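# Bend a rod into an upright arch between two sockets

## Task

Bend the rod so it stands up as an arch, with one end seated in each of the board's two sockets.

## Robot and tools

ROBOT. Two arms, left_arm and right_arm, each ending in a parallel two-finger gripper with a wrist camera. In the scene frame the origin sits at table-top height midway between the nominal bases, +x points out over the table, +y toward left_arm, +z up. Calibrated bases: left_arm at (-0.010, +0.367, +0.041) m, right_arm at (-0.001, -0.258, +0.046) m, both nearly unrotated. The arm names do not match image left/right. A camera stand is fixed to the floor behind the arms. The fingers point along the gripper's +z and close along its y axis; the reported end_effector_position is the point between the pads, roughly 1 cm short of the fingertips.

COMMAND ROWS. Every motion command is a row of 14 numbers, each in [-1, 1]: dx, dy, dz, rx, ry, rz, opening for left_arm, then the same seven for right_arm. Both arms are always in the row. The first six of each arm are an offset, not a pose: measured from that arm's Hand target as it stands when the action or move begins, along the Hand target's own axes (not the scene axes). Scale: 1.0 equals 0.6 m for dx, dy, dz and 180 degrees for rx, ry, rz, which form one rotation vector. The opening is absolute: +1 fully open (0.093 m), -1 closed. Sending six zeros asks nothing new of that arm, but its opening number is always applied, so resend the current opening to keep it.

TOOLS.
execute_actions(actions, cameras): actions is a list of actions; each action is a table of up to 15 rows, one per 1/30 s step; a short table repeats its final row up to step 15. Every row in an action counts from the same start pose, not the previous row, and a repeated offset moves further. Images return only when actions is empty or cameras names them.
move(target, speed, blend, opening_speed, grip_force, blocking, cameras): drives each gripper in a straight line toward one row, or through a list of up to 15 rows, all offsets from the same starting Hand targets. speed is m/s, 0.002 to 2.9 (default 0.25), turning at twice that in rad/s; one value or one per target. blend in m rounds corners (0 = stop at each). opening_speed is per second on the -1..+1 scale, at least 0.2. grip_force is newtons per pad, 10 to 50, per arm or shared; it persists, and lower forces close slowly. blocking=false returns after about 0.5 s while the move continues. A move is capped at 10 s and does not avoid obstacles or the other arm. The result adds a move: line: done, off_target, moving, held or fault, plus limits such as paced (pose clipped) or held (steps withheld).
wait(seconds): 0 to 3600; lets time pass and a running move continue.
stop(): brakes the running move.
zoom_image(camera, region): region [x0, y0, x1, y1] in pixels of that camera's newest image, at most 504 x 504. Cameras: cam_head_left, cam_head_right, cam_high, cam_low, cam_left_wrist, cam_right_wrist, each 896x504.
read_manual(section): licence text only.
finished_scene(scene): ends the scene (1 to 3); irreversible. The arch must stay in place with the robot let go. After ending scene 1, make no further call in that reply.

RESULTS. Positions are metres and quaternions wxyz in the scene frame. Hand target is the last commanded pose after clipping; the next offsets start from it. The gripper often rests short or sagged from it, especially at long reach; check the actual position and tilt after each move and send the remaining gap as a new offset. Orientation commands are clipped to within 40 degrees of the measured one per step. grip_measured is the motor position on the -1..+1 scale: pads meet near -0.94, and an object of width w mm reads about -0.94 + 0.0208*w. To grip a rigid part firmly, command about 0.41 below that width reading; keep sending that number to hold, and send well above it to release. The last number of each arm's Joint positions is the finger opening in metres. Joint torques follow joint order. Joint velocities may read within noise. Tool commands lists present commands.

AVOID. Dropping the rod, releasing it while it moves, or leaving anything off the table (fails the task). Fast impacts with the board or table, hard presses, and contact between the two arms or their grippers and cameras; the clearance check does not guard grippers against each other. Straining a wrist camera cable. Paths passing near an arm's own base, which can whip the elbow around. Long stretched holds or pushing at unreachable targets heat motors: at 75 °C a MOTOR HOT line appears, at 90 °C the arm folds and quits for the scene. To end a push, command the target back beyond the gripper. Loose objects may occasionally be nudged by outside forces.

Each tool is called after "Call:" as a command line: name --argument value for each argument, lists and objects as JSON in quotes; but a table of rows of numbers goes row by row, as --pt "numbers of a row", without its own name.

## Session

Call:
execute_actions --actions '[]'

Call:
zoom_image --camera "cam_high" --region '[360, 160, 640, 360]'

Call:
zoom_image --camera "cam_low" --region '[340, 180, 600, 300]'

Scene clock: 0.00 s.
left_arm: end_effector_position=(+0.3536, +0.3724, +0.1419) grip_measured=+1.000 end_effector_quat_wxyz=(+0.629, -0.034, +0.776, +0.020) | right_arm: end_effector_position=(+0.3641, -0.2631, +0.1384) grip_measured=+1.000 end_effector_quat_wxyz=(+0.611, +0.031, +0.791, -0.001)
Joint positions: left_arm=[-0.033 1.552 0.204 1.138 -0.108 -0.034 0.093] | right_arm=[-0.004 1.551 0.218 1.076 0.046 0.049 0.093]
Joint velocities: within noise
Joint torques (N m): no reading
Motor temperatures (°C): left_arm=[29 36 40 35 27 29 30] | right_arm=[27 35 40 41 29 31 28]
Heat: left arm: 40 °C; right arm: 41 °C.
Hand target: left_arm +0.3571, +0.3723, +0.1520; +0.642, -0.035, +0.765, +0.019 | right_arm +0.3679, -0.2631, +0.1486; +0.625, +0.031, +0.780, +0.000
Tool commands: left_gripper/opening=+1.0 right_gripper/opening=+1.0

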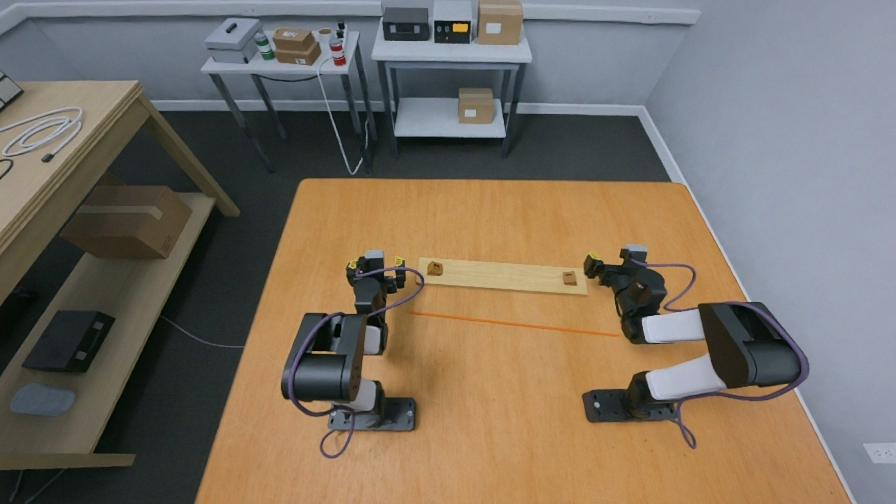

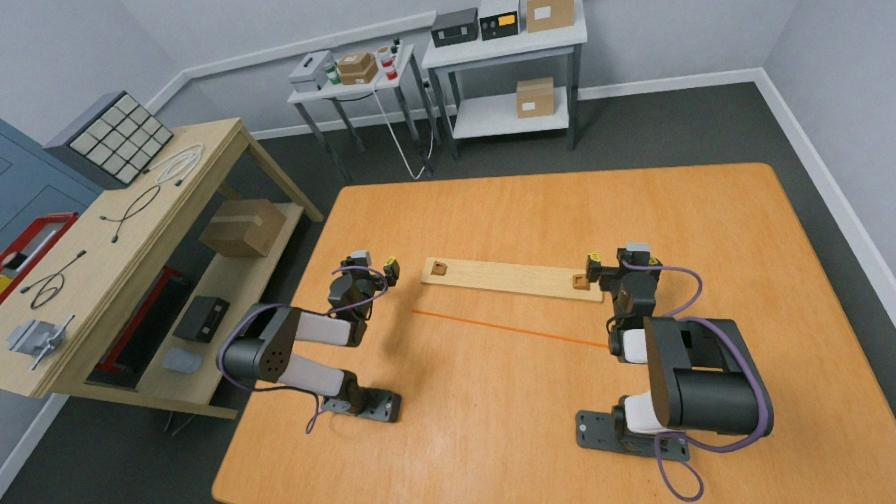

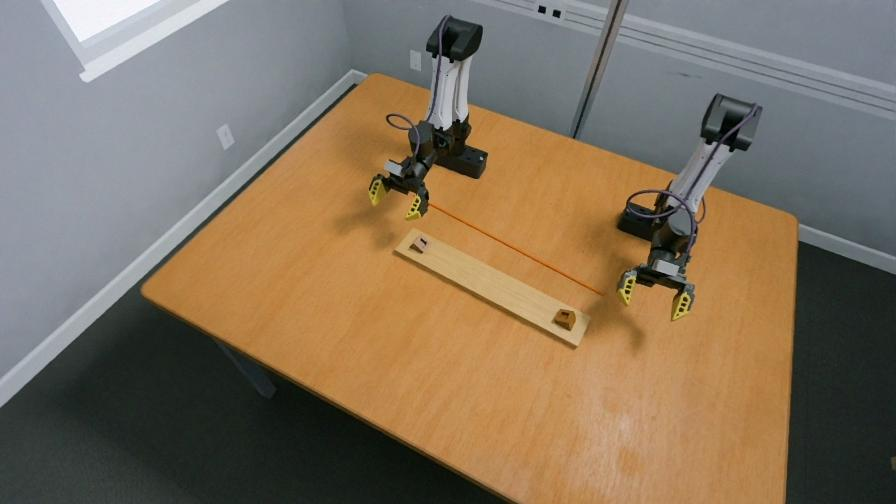

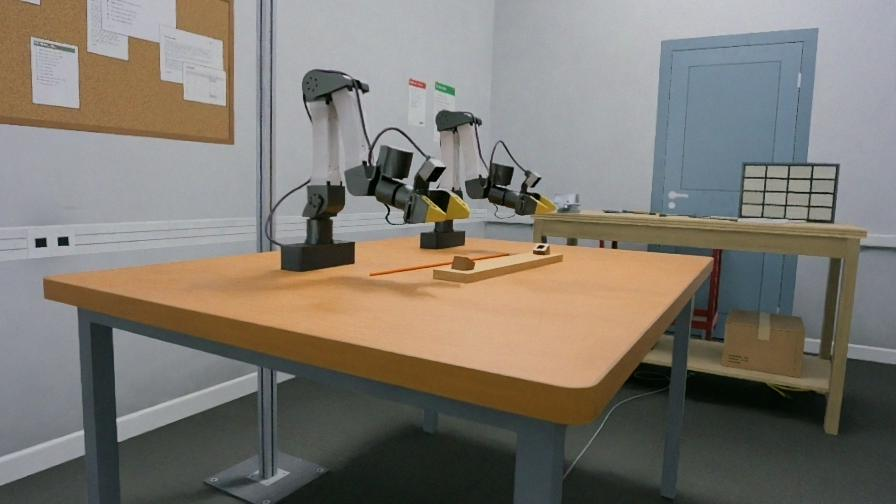

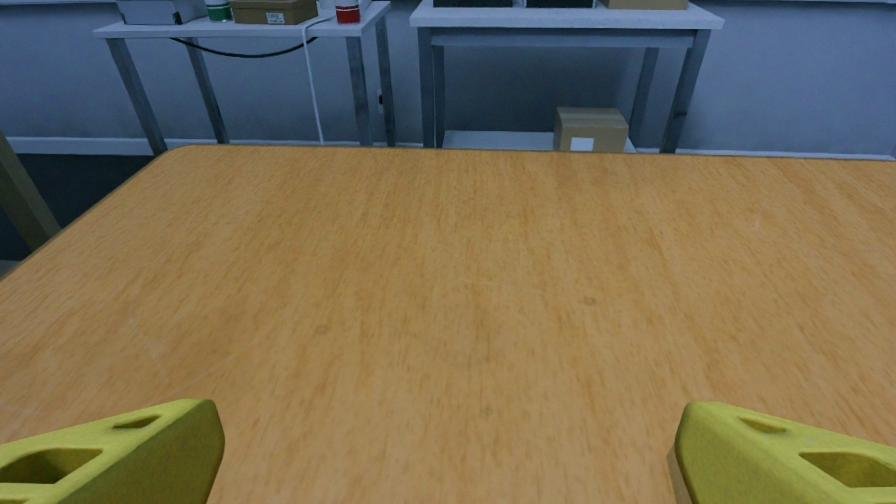

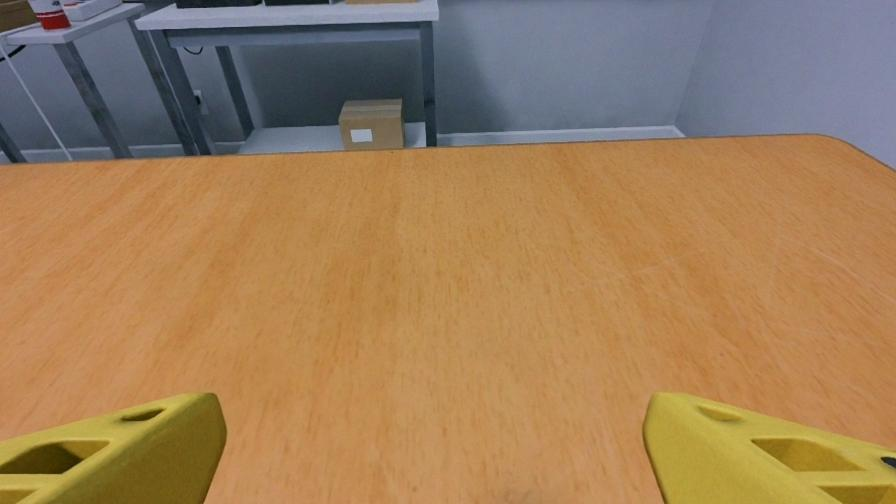

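Scaled by 1.800 from the camera's image (finer frame: 1280x720).

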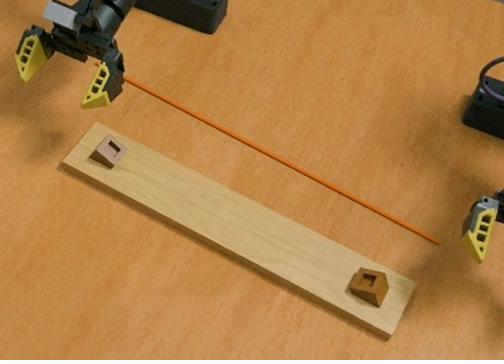

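Scaled by 1.938 from the camera's image (finer frame: 1280x720).

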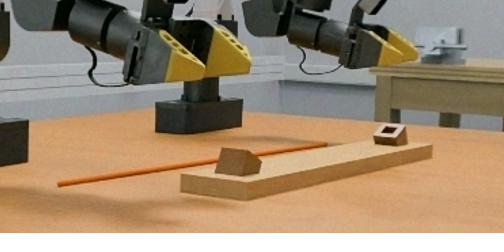

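Call:
move --target '[0.073, -0.2188, -0.193, 0.3859, 0.3176, 0.4662, 1, 0.1077, 0.057, -0.295, -0.3076, 0.352, -0.4013, 1]' --speed 0.35 --cameras '["cam_left_wrist", "cam_right_wrist", "cam_high"]'

Scene clock: 31.53 s.
left_arm: end_effector_position=(+0.2385, +0.2352, +0.1238) grip_measured=+1.000 end_effector_quat_wxyz=(-0.009, +0.747, +0.665, -0.006) | right_arm: end_effector_position=(+0.1773, -0.2196, +0.1180) grip_measured=+1.000 end_effector_quat_wxyz=(-0.003, -0.649, +0.761, +0.008)
Joint positions: left_arm=[-0.482 1.646 1.202 -1.149 0.005 1.204 0.093] | right_arm=[0.19 1.257 0.816 -1.143 -0.011 -1.211 0.093]
Joint torques (N m): left_arm=[-0.57 -5.34 8.31 0.26 -0.05 0.27] | right_arm=[0.23 -2.33 7.87 0.32 -0.08 -0.18]
Motor temperatures (°C): left_arm=[29 37 41 42 27 29 29] | right_arm=[27 36 42 52 29 31 28]
Heat: left arm: 42 °C; right arm: 52 °C.
Hand target: left_arm +0.2460, +0.2317, +0.1309; -0.001, +0.753, +0.658, +0.000 | right_arm +0.1830, -0.2189, +0.1257; +0.000, -0.658, +0.753, +0.000
Off the commanded pose: left_arm 0.011 m, 2 deg | right_arm 0.010 m, 2 deg.
move: off_target (left_arm)
Images, in order (width x height): cam_high 896x504, cam_left_wrist 896x504, cam_right_wrist 896x504.

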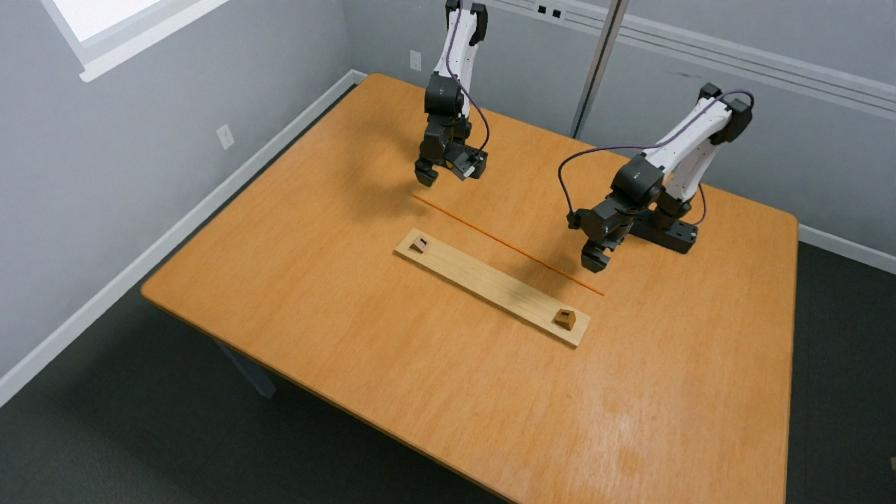

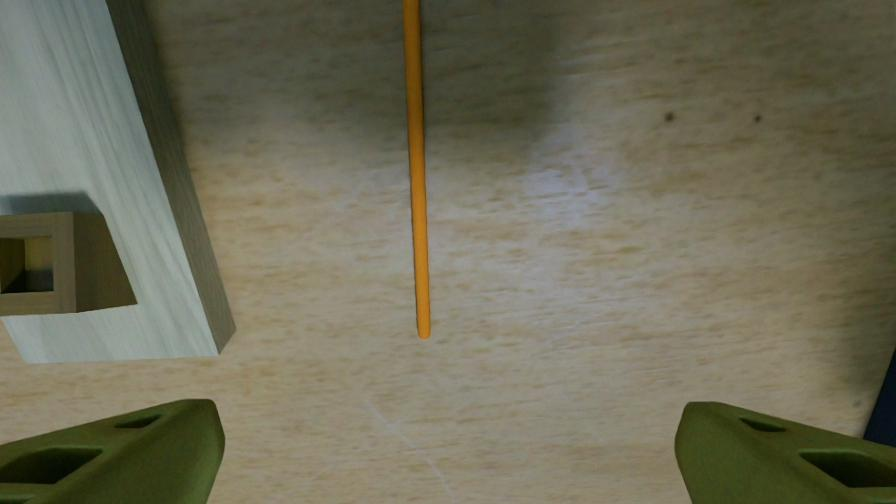

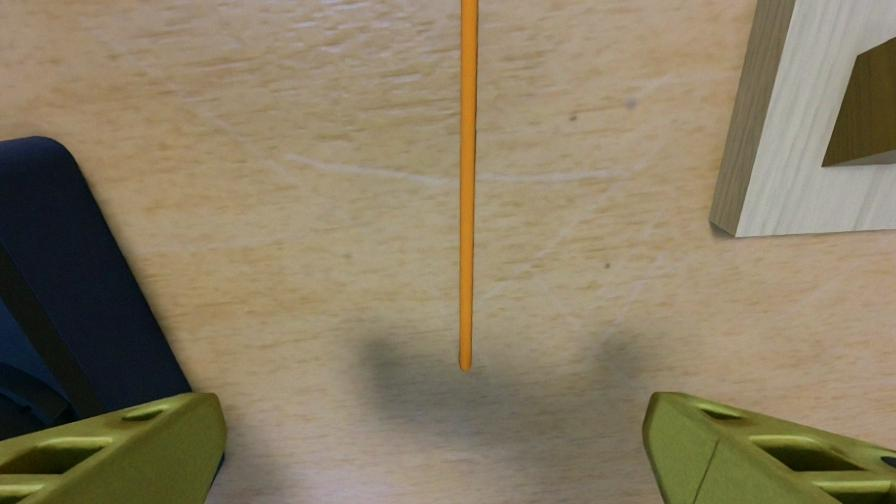

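Call:
move --target '[-0.012, 0.012, 0.168, 0, 0, 0, 1, 0.0032, -0.02, 0.1595, 0, 0, 0, 1]' --speed 0.2 --cameras '["cam_left_wrist", "cam_right_wrist"]'

Scene clock: 57.30 s.
left_arm: end_effector_position=(+0.2514, +0.2248, +0.0324) grip_measured=+1.000 end_effector_quat_wxyz=(-0.003, +0.751, +0.660, -0.003) | right_arm: end_effector_position=(+0.1930, -0.2196, +0.0331) grip_measured=+1.000 end_effector_quat_wxyz=(-0.002, -0.656, +0.755, +0.005)
Joint positions: left_arm=[-0.493 1.826 1.023 -0.776 0.004 1.204 0.093] | right_arm=[0.178 1.475 0.614 -0.717 -0.007 -1.242 0.093]
Joint torques (N m): left_arm=[-0.79 -6.39 4.22 0.54 -0.05 0.12] | right_arm=[-1.22 -3.18 3.67 0.72 -0.04 -0.18]
Motor temperatures (°C): left_arm=[29 38 43 36 27 29 29] | right_arm=[27 35 46 43 29 31 28]
Heat: left arm: 43 °C; right arm: 46 °C.
Hand target: left_arm +0.2521, +0.2237, +0.0301; -0.001, +0.753, +0.658, +0.000 | right_arm +0.1947, -0.2225, +0.0300; +0.000, -0.658, +0.753, +0.000
Off the commanded pose: left_arm 0.003 m, 1 deg | right_arm 0.005 m, 1 deg.
move: done

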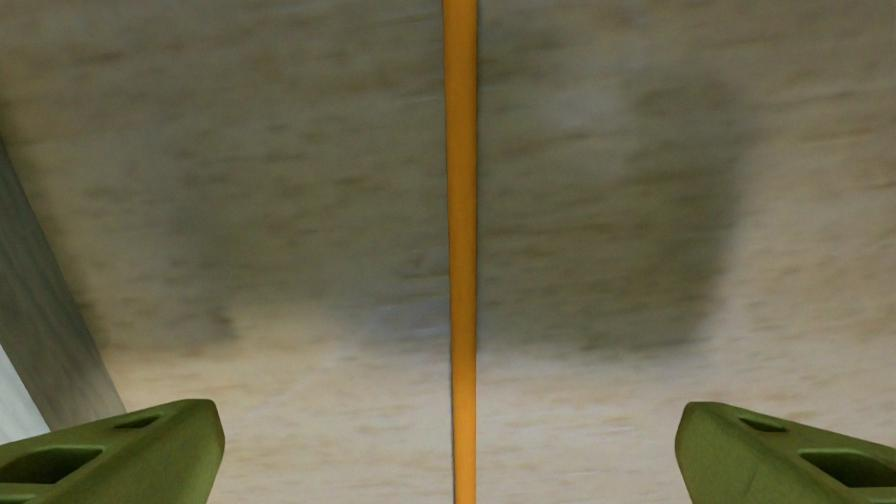

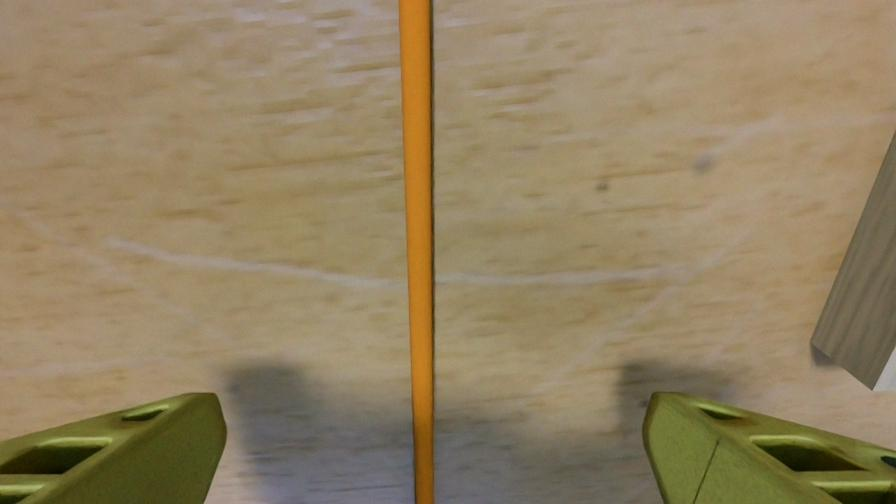

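Call:
move --pt "0 -0.005 0.045 0 0 0 1 0 0.005 0.045 0 0 0 1" --pt "0 -0.005 0.045 0 0 0 -1 0 0.005 0.045 0 0 0 -1" --pt "0 -0.005 -0.06 0 0 0 -1 0 0.005 -0.06 0 0 0 -1" --pt "0.0475 0.1208 -0.2833 0 0 -0.0176 -1 -0.0488 -0.1573 -0.2833 0 0 -0.0176 -1" --speed '[0.08, 0.1, 0.15, 0.25]' --blend '[0, 0, 0.02, 0]' --opening_speed 0.9 --cameras '["cam_left_wrist", "cam_right_wrist", "cam_low"]'

Scene clock: 126.47 s.
left_arm: end_effector_position=(+0.3246, +0.2427, +0.1933) grip_measured=-0.977 end_effector_quat_wxyz=(-0.006, +0.729, +0.685, -0.003) | right_arm: end_effector_position=(+0.2900, -0.2052, +0.1933) grip_measured=-0.973 end_effector_quat_wxyz=(-0.003, -0.676, +0.737, -0.001)
Joint positions: left_arm=[-0.353 1.92 1.813 -1.477 0 1.279 0] | right_arm=[0.171 1.666 1.479 -1.388 0.005 -1.301 0]
Joint torques (N m): left_arm=[-0.28 -7.38 8.28 0.2 -0.01 0.27] | right_arm=[-1.02 -5.37 7.64 0.25 -0.16 -0.17]
Heat: left arm: 42 °C; right arm: 43 °C.
Hand target: left_arm +0.3278, +0.2419, +0.2002; -0.001, +0.735, +0.678, +0.000 | right_arm +0.2921, -0.2061, +0.2000; +0.000, -0.678, +0.735, +0.000
Off the commanded pose: left_arm 0.008 m, 1 deg | right_arm 0.007 m, 1 deg.
move: done
Images, in order (width x height): cam_low 896x504, cam_left_wrist 896x504, cam_right_wrist 896x504.

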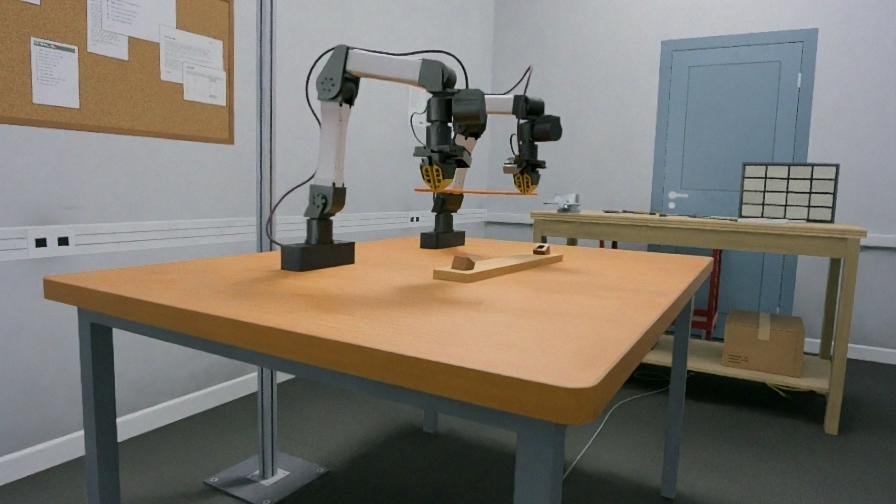

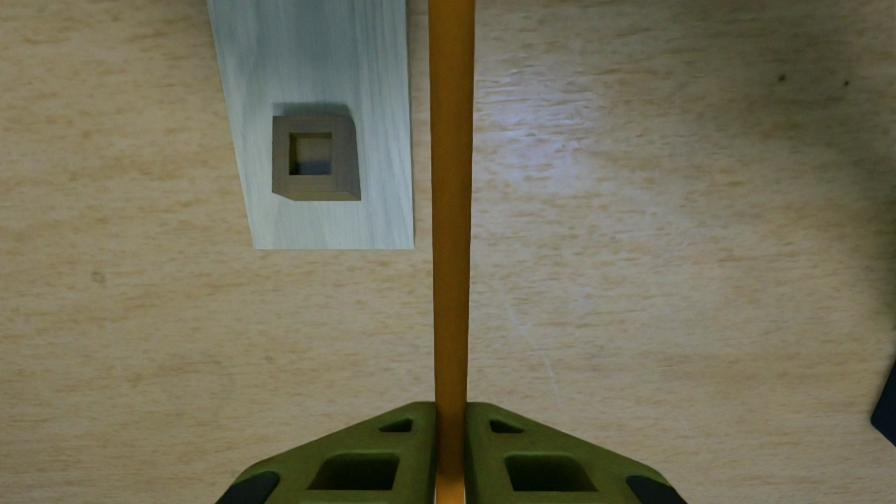

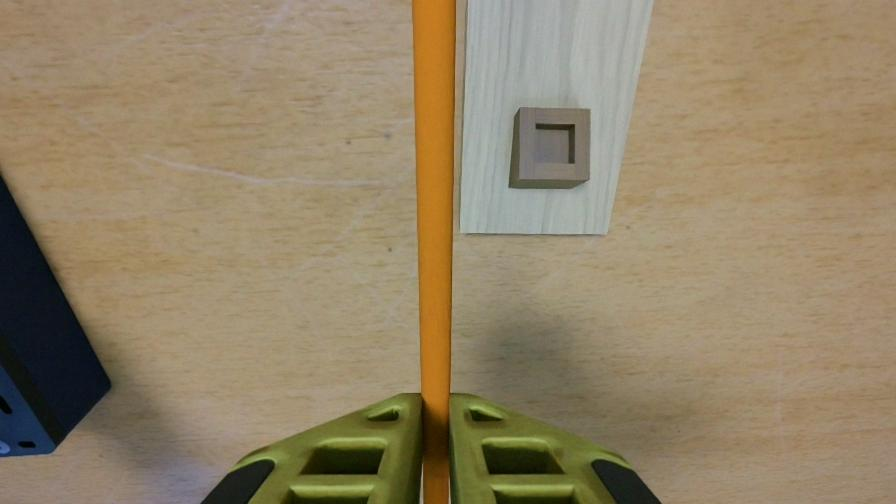

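Call:
move --pt "-0.0075 0.0167 0 -0.165 -0.1086 -0.0291 -1 -0.0075 -0.0167 0 0.165 -0.1086 0.0291 -1" --pt "-0.0374 0.0417 0.0167 -0.263 -0.2336 -0.1089 -1 -0.0374 -0.0417 0.0167 0.263 -0.2336 0.1089 -1" --pt "-0.0614 0.0633 0.05 -0.3012 -0.3012 -0.1739 -1 -0.0681 -0.0633 0.05 0.3012 -0.3012 0.1739 -1" --pt "-0.0967 0.0805 0.1067 -0.2888 -0.3535 -0.2041 -1 -0.099 -0.0713 0.1133 0.2888 -0.3535 0.2041 -1" --speed 0.22 --blend 0.02 --cameras '["cam_low", "cam_high"]'

Call:
zoom_image --camera "cam_low" --region '[420, 170, 570, 290]'

Call:
zoom_image --camera "cam_high" --region '[395, 200, 455, 260]'

Call:
zoom_image --camera "cam_high" --region '[535, 280, 595, 340]'

Scene clock: 154.60 s.
left_arm: end_effector_position=(+0.3754, +0.1928, +0.1252) grip_measured=-0.977 end_effector_quat_wxyz=(+0.621, +0.330, +0.709, -0.058) | right_arm: end_effector_position=(+0.3410, -0.1621, +0.1172) grip_measured=-0.974 end_effector_quat_wxyz=(+0.618, -0.273, +0.737, +0.013)
Joint positions: left_arm=[-0.356 1.823 0.431 1.166 0.167 0.38 0] | right_arm=[0.175 1.733 0.157 1.333 -0.183 -0.379 0]
Joint torques (N m): left_arm=[-2.02 -5.45 3.79 2.88 0.27 -0.35] | right_arm=[1.28 -3.86 2.58 3.03 -0.38 0.35]
Heat: left arm: 43 °C; right arm: 45 °C.
Hand target: left_arm +0.3713, +0.1804, +0.1360; +0.639, +0.324, +0.692, -0.090 | right_arm +0.3395, -0.1504, +0.1320; +0.644, -0.268, +0.715, +0.039
Off the commanded pose: left_arm 0.017 m, 5 deg | right_arm 0.019 m, 5 deg.
move: off_target (left_arm, right_arm)
Images, in order (width x height): cam_high 896x504, cam_low 896x504.

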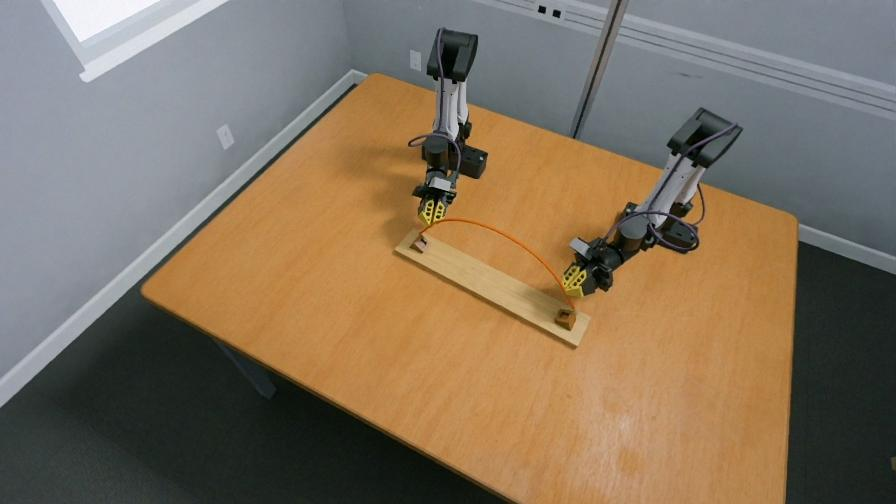

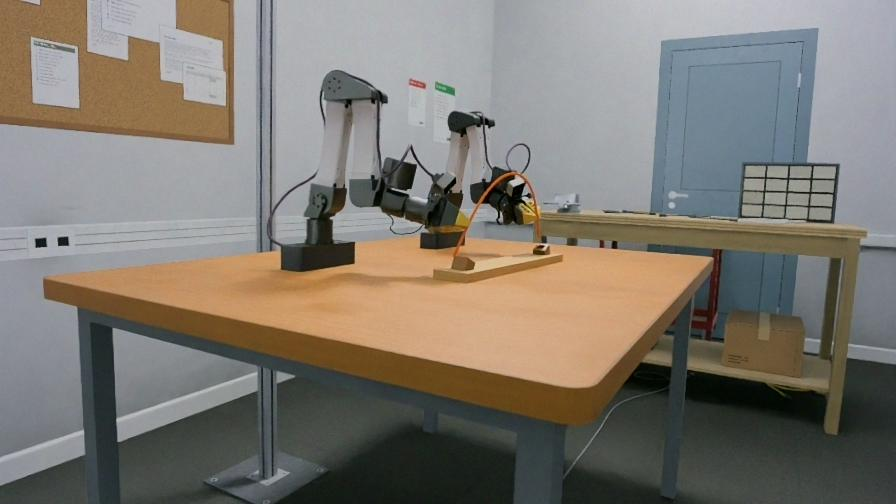

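Scaled by 3.360 from the camera's image (finer frame: 1280x720).

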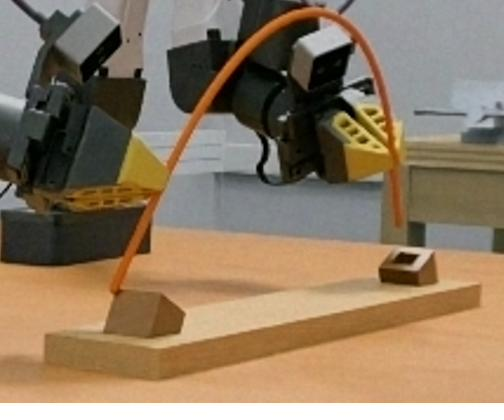

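Scaled by 8.400 from the camera's image (finer frame: 1280x720).

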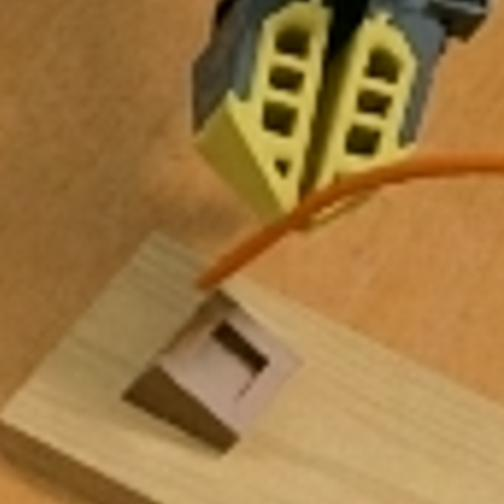

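Scaled by 8.400 from the camera's image (finer frame: 1280x720).

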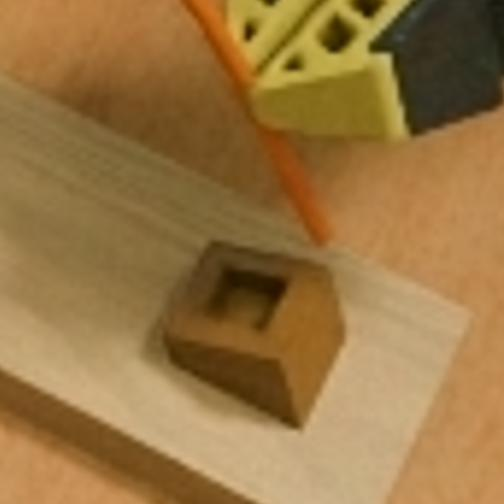

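Call:
move --pt "0 0 0 0 0 0 -1 -0.0188 -0.0058 -0.0033 0 0 0 -1" --pt "0.015 -0.0095 0.019 0 -0.0222 -0.0385 -1 -0.0223 0.0023 0.0225 0 -0.0222 0.0385 -1" --speed 0.1 --blend 0.004 --cameras '["cam_low", "cam_high"]'

Call:
zoom_image --camera "cam_low" --region '[440, 220, 560, 290]'

Call:
zoom_image --camera "cam_high" --region '[395, 200, 455, 260]'

Call:
zoom_image --camera "cam_high" --region '[535, 280, 595, 340]'

Scene clock: 182.07 s.
left_arm: end_effector_position=(+0.3777, +0.1888, +0.1049) grip_measured=-0.977 end_effector_quat_wxyz=(+0.631, +0.280, +0.716, -0.103) | right_arm: end_effector_position=(+0.3433, -0.1523, +0.1161) grip_measured=-0.974 end_effector_quat_wxyz=(+0.626, -0.231, +0.742, +0.061)
Joint positions: left_arm=[-0.362 1.998 0.431 1.38 0.169 0.243 0] | right_arm=[0.201 1.813 0.168 1.431 -0.182 -0.244 0]
Joint torques (N m): left_arm=[-1.96 -5.91 4.62 2.95 0.37 -0.32] | right_arm=[1.22 -4.14 4.77 3.12 -0.32 0.41]
Motor temperatures (°C): left_arm=[30 41 42 41 27 29 31] | right_arm=[28 36 42 51 29 31 30]
Heat: left arm: 42 °C; right arm: 51 °C.
Hand target: left_arm +0.3777, +0.1727, +0.1238; +0.656, +0.278, +0.688, -0.140 | right_arm +0.3514, -0.1393, +0.1420; +0.665, -0.223, +0.707, +0.087
Off the commanded pose: left_arm 0.025 m, 6 deg | right_arm 0.030 m, 7 deg.
move: off_target (left_arm, right_arm)
Images, in order (width x height): cam_high 896x504, cam_low 896x504.

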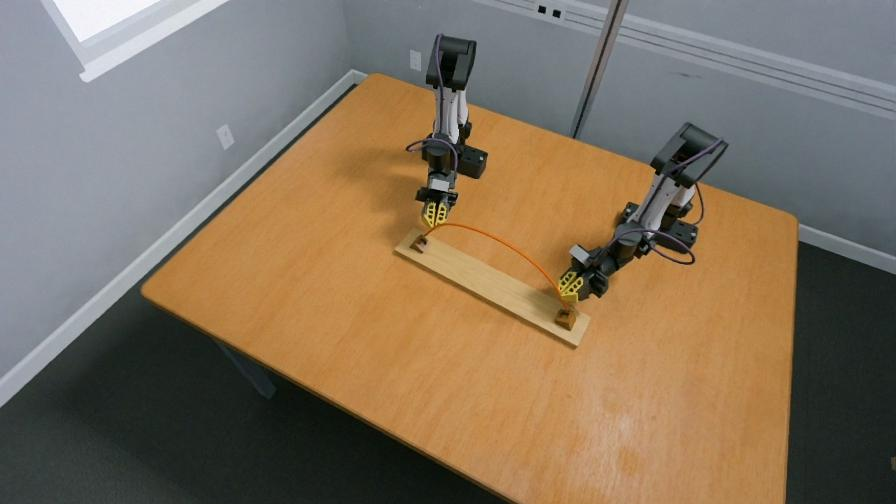

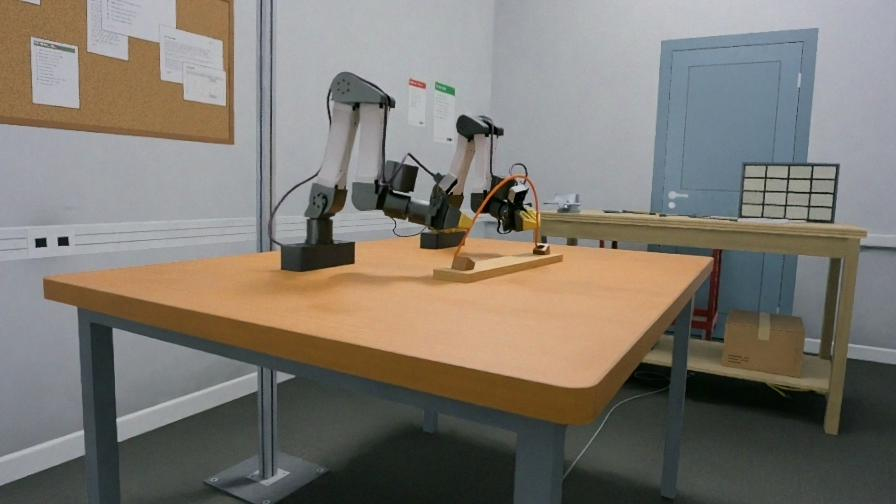

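Scaled by 4.200 from the camera's image (finer frame: 1280x720).

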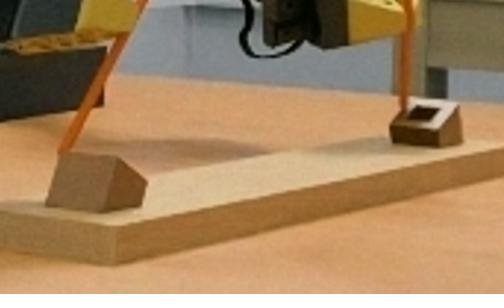

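Scaled by 8.400 from the camera's image (finer frame: 1280x720).

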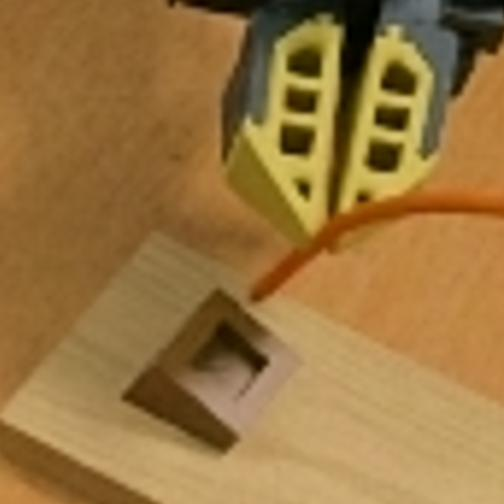

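Scaled by 8.400 from the camera's image (finer frame: 1280x720).

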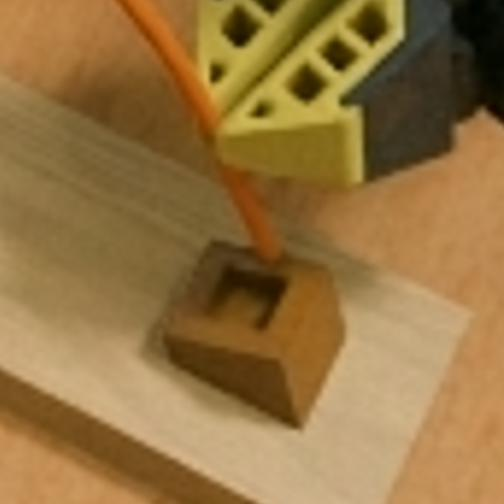

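Call:
move --pt "-0.0163 0.0028 -0.0017 0 0 0 -1 -0.0098 -0.0017 -0.001 0 0 0 -1" --pt "-0.0098 0.0117 0.0163 -0.0033 -0.0142 0.0082 -1 -0.0065 -0.0153 0.0238 0 0 0 -1" --speed 0.1 --blend 0.003 --cameras '["cam_low", "cam_high"]'

Call:
zoom_image --camera "cam_low" --region '[440, 220, 560, 290]'

Call:
zoom_image --camera "cam_high" --region '[395, 200, 455, 260]'

Call:
zoom_image --camera "cam_high" --region '[535, 280, 595, 340]'

Scene clock: 199.63 s.
left_arm: end_effector_position=(+0.3861, +0.1865, +0.1072) grip_measured=-0.977 end_effector_quat_wxyz=(+0.644, +0.278, +0.706, -0.103) | right_arm: end_effector_position=(+0.3625, -0.1496, +0.1310) grip_measured=-0.974 end_effector_quat_wxyz=(+0.646, -0.228, +0.727, +0.058)
Joint positions: left_arm=[-0.36 2.042 0.462 1.428 0.169 0.243 0] | right_arm=[0.197 1.818 0.236 1.419 -0.182 -0.244 0]
Joint torques (N m): left_arm=[-1.06 -6.13 5.49 3.02 0.45 -0.16] | right_arm=[-0.31 -4.52 5.04 2.65 -0.51 0.37]
Motor temperatures (°C): left_arm=[30 41 42 44 28 29 31] | right_arm=[28 36 42 56 29 31 30]
Heat: left arm: 44 °C; right arm: 56 °C.
Hand target: left_arm +0.3897, +0.1718, +0.1299; +0.674, +0.281, +0.670, -0.134 | right_arm +0.3682, -0.1407, +0.1458; +0.665, -0.222, +0.707, +0.087
Off the commanded pose: left_arm 0.027 m, 6 deg | right_arm 0.018 m, 5 deg.
move: off_target (left_arm, right_arm)
Images, in order (width x height): cam_high 896x504, cam_low 896x504.

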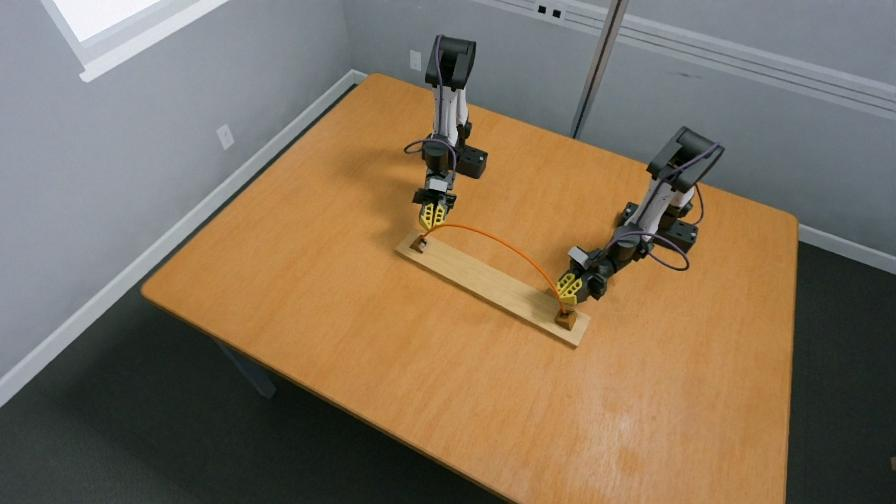

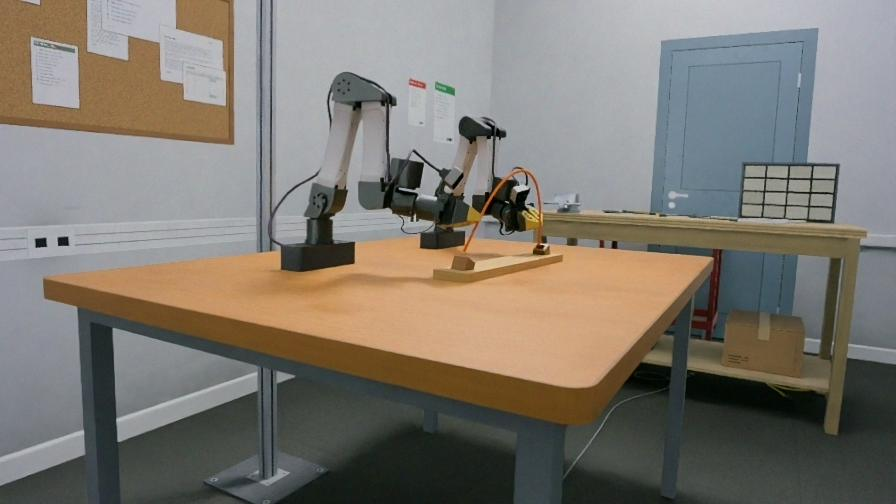

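Scaled by 4.200 from the camera's image (finer frame: 1280x720).

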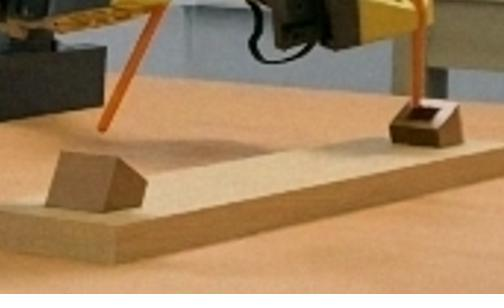

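Scaled by 8.400 from the camera's image (finer frame: 1280x720).

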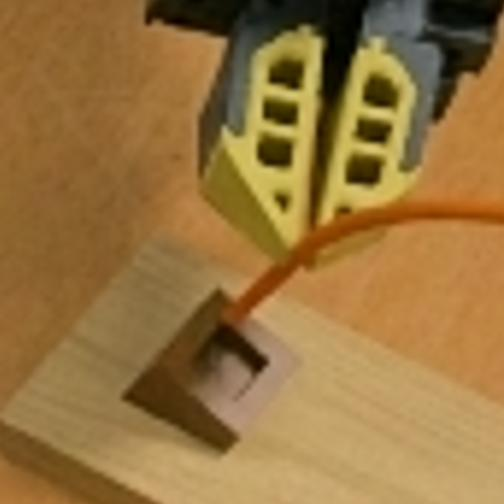

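Scaled by 8.400 from the camera's image (finer frame: 1280x720).

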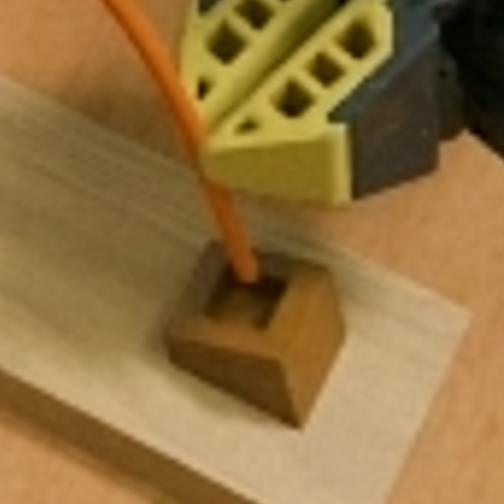

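Call:
move --target '[0.0387, 0.0067, 0, 0, 0, 0, -1, 0.0608, 0.0068, -0.0075, 0, 0, 0, -1]' --speed 0.08 --cameras '["cam_low", "cam_high"]'

Call:
zoom_image --camera "cam_low" --region '[440, 170, 570, 290]'

Call:
zoom_image --camera "cam_high" --region '[395, 200, 455, 260]'

Call:
zoom_image --camera "cam_high" --region '[535, 280, 595, 340]'

Scene clock: 212.37 s.
left_arm: end_effector_position=(+0.3920, +0.1887, +0.0902) grip_measured=-0.977 end_effector_quat_wxyz=(+0.637, +0.283, +0.709, -0.112) | right_arm: end_effector_position=(+0.3629, -0.1517, +0.1012) grip_measured=-0.974 end_effector_quat_wxyz=(+0.624, -0.231, +0.744, +0.064)
Joint positions: left_arm=[-0.333 2.124 0.492 1.463 0.216 0.243 0] | right_arm=[0.182 1.957 0.246 1.492 -0.205 -0.244 0]
Joint torques (N m): left_arm=[-0.65 -5.35 3.96 3.26 0.32 -0.1] | right_arm=[-0.69 -3.43 2.07 3.06 -0.49 0.22]
Motor temperatures (°C): left_arm=[29 42 42 47 28 29 31] | right_arm=[28 36 42 57 30 31 30]
Heat: left arm: 47 °C; right arm: 57 °C.
Hand target: left_arm +0.3935, +0.1796, +0.1081; +0.674, +0.281, +0.670, -0.134 | right_arm +0.3619, -0.1462, +0.1099; +0.665, -0.223, +0.707, +0.087
Off the commanded pose: left_arm 0.020 m, 7 deg | right_arm 0.010 m, 7 deg.
joint sent to its limit (left arm) — joint 4 (wrist pitch), upper limit. The joint targets still meet the commanded pose.
joint sent to its limit (right arm) — joint 4 (wrist pitch), upper limit. The joint targets are off in orientation, not in position.
move: off_target (left_arm, right_arm)
Images, in order (width x height): cam_high 896x504, cam_low 896x504.

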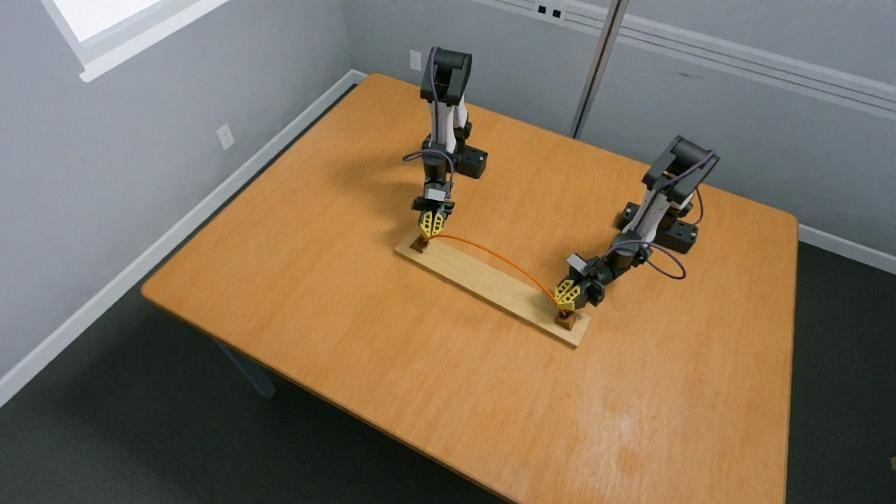

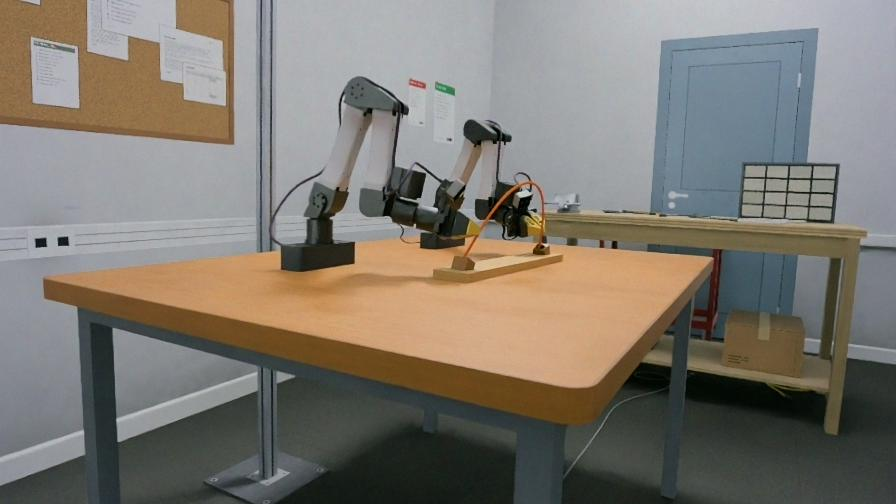

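Scaled by 3.877 from the camera's image (finer frame: 1280x720).

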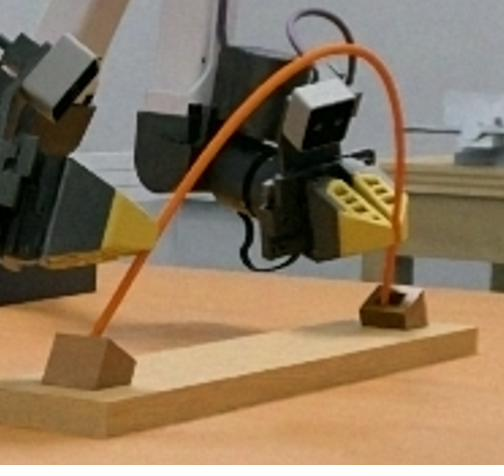

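Scaled by 8.400 from the camera's image (finer frame: 1280x720).

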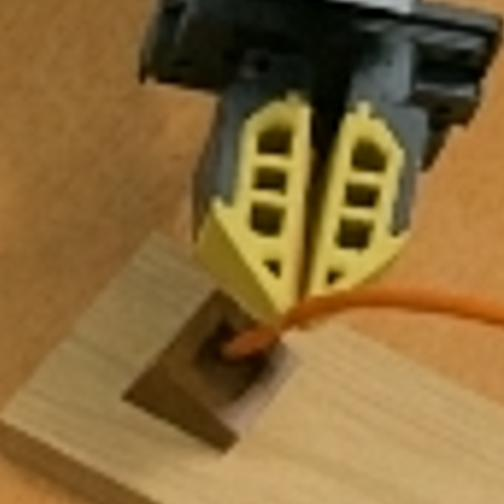

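Scaled by 8.400 from the camera's image (finer frame: 1280x720).

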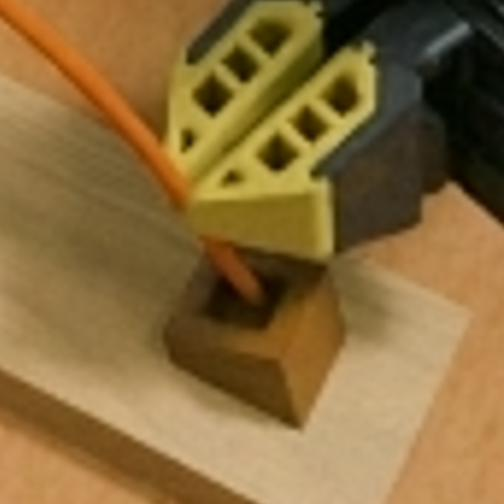

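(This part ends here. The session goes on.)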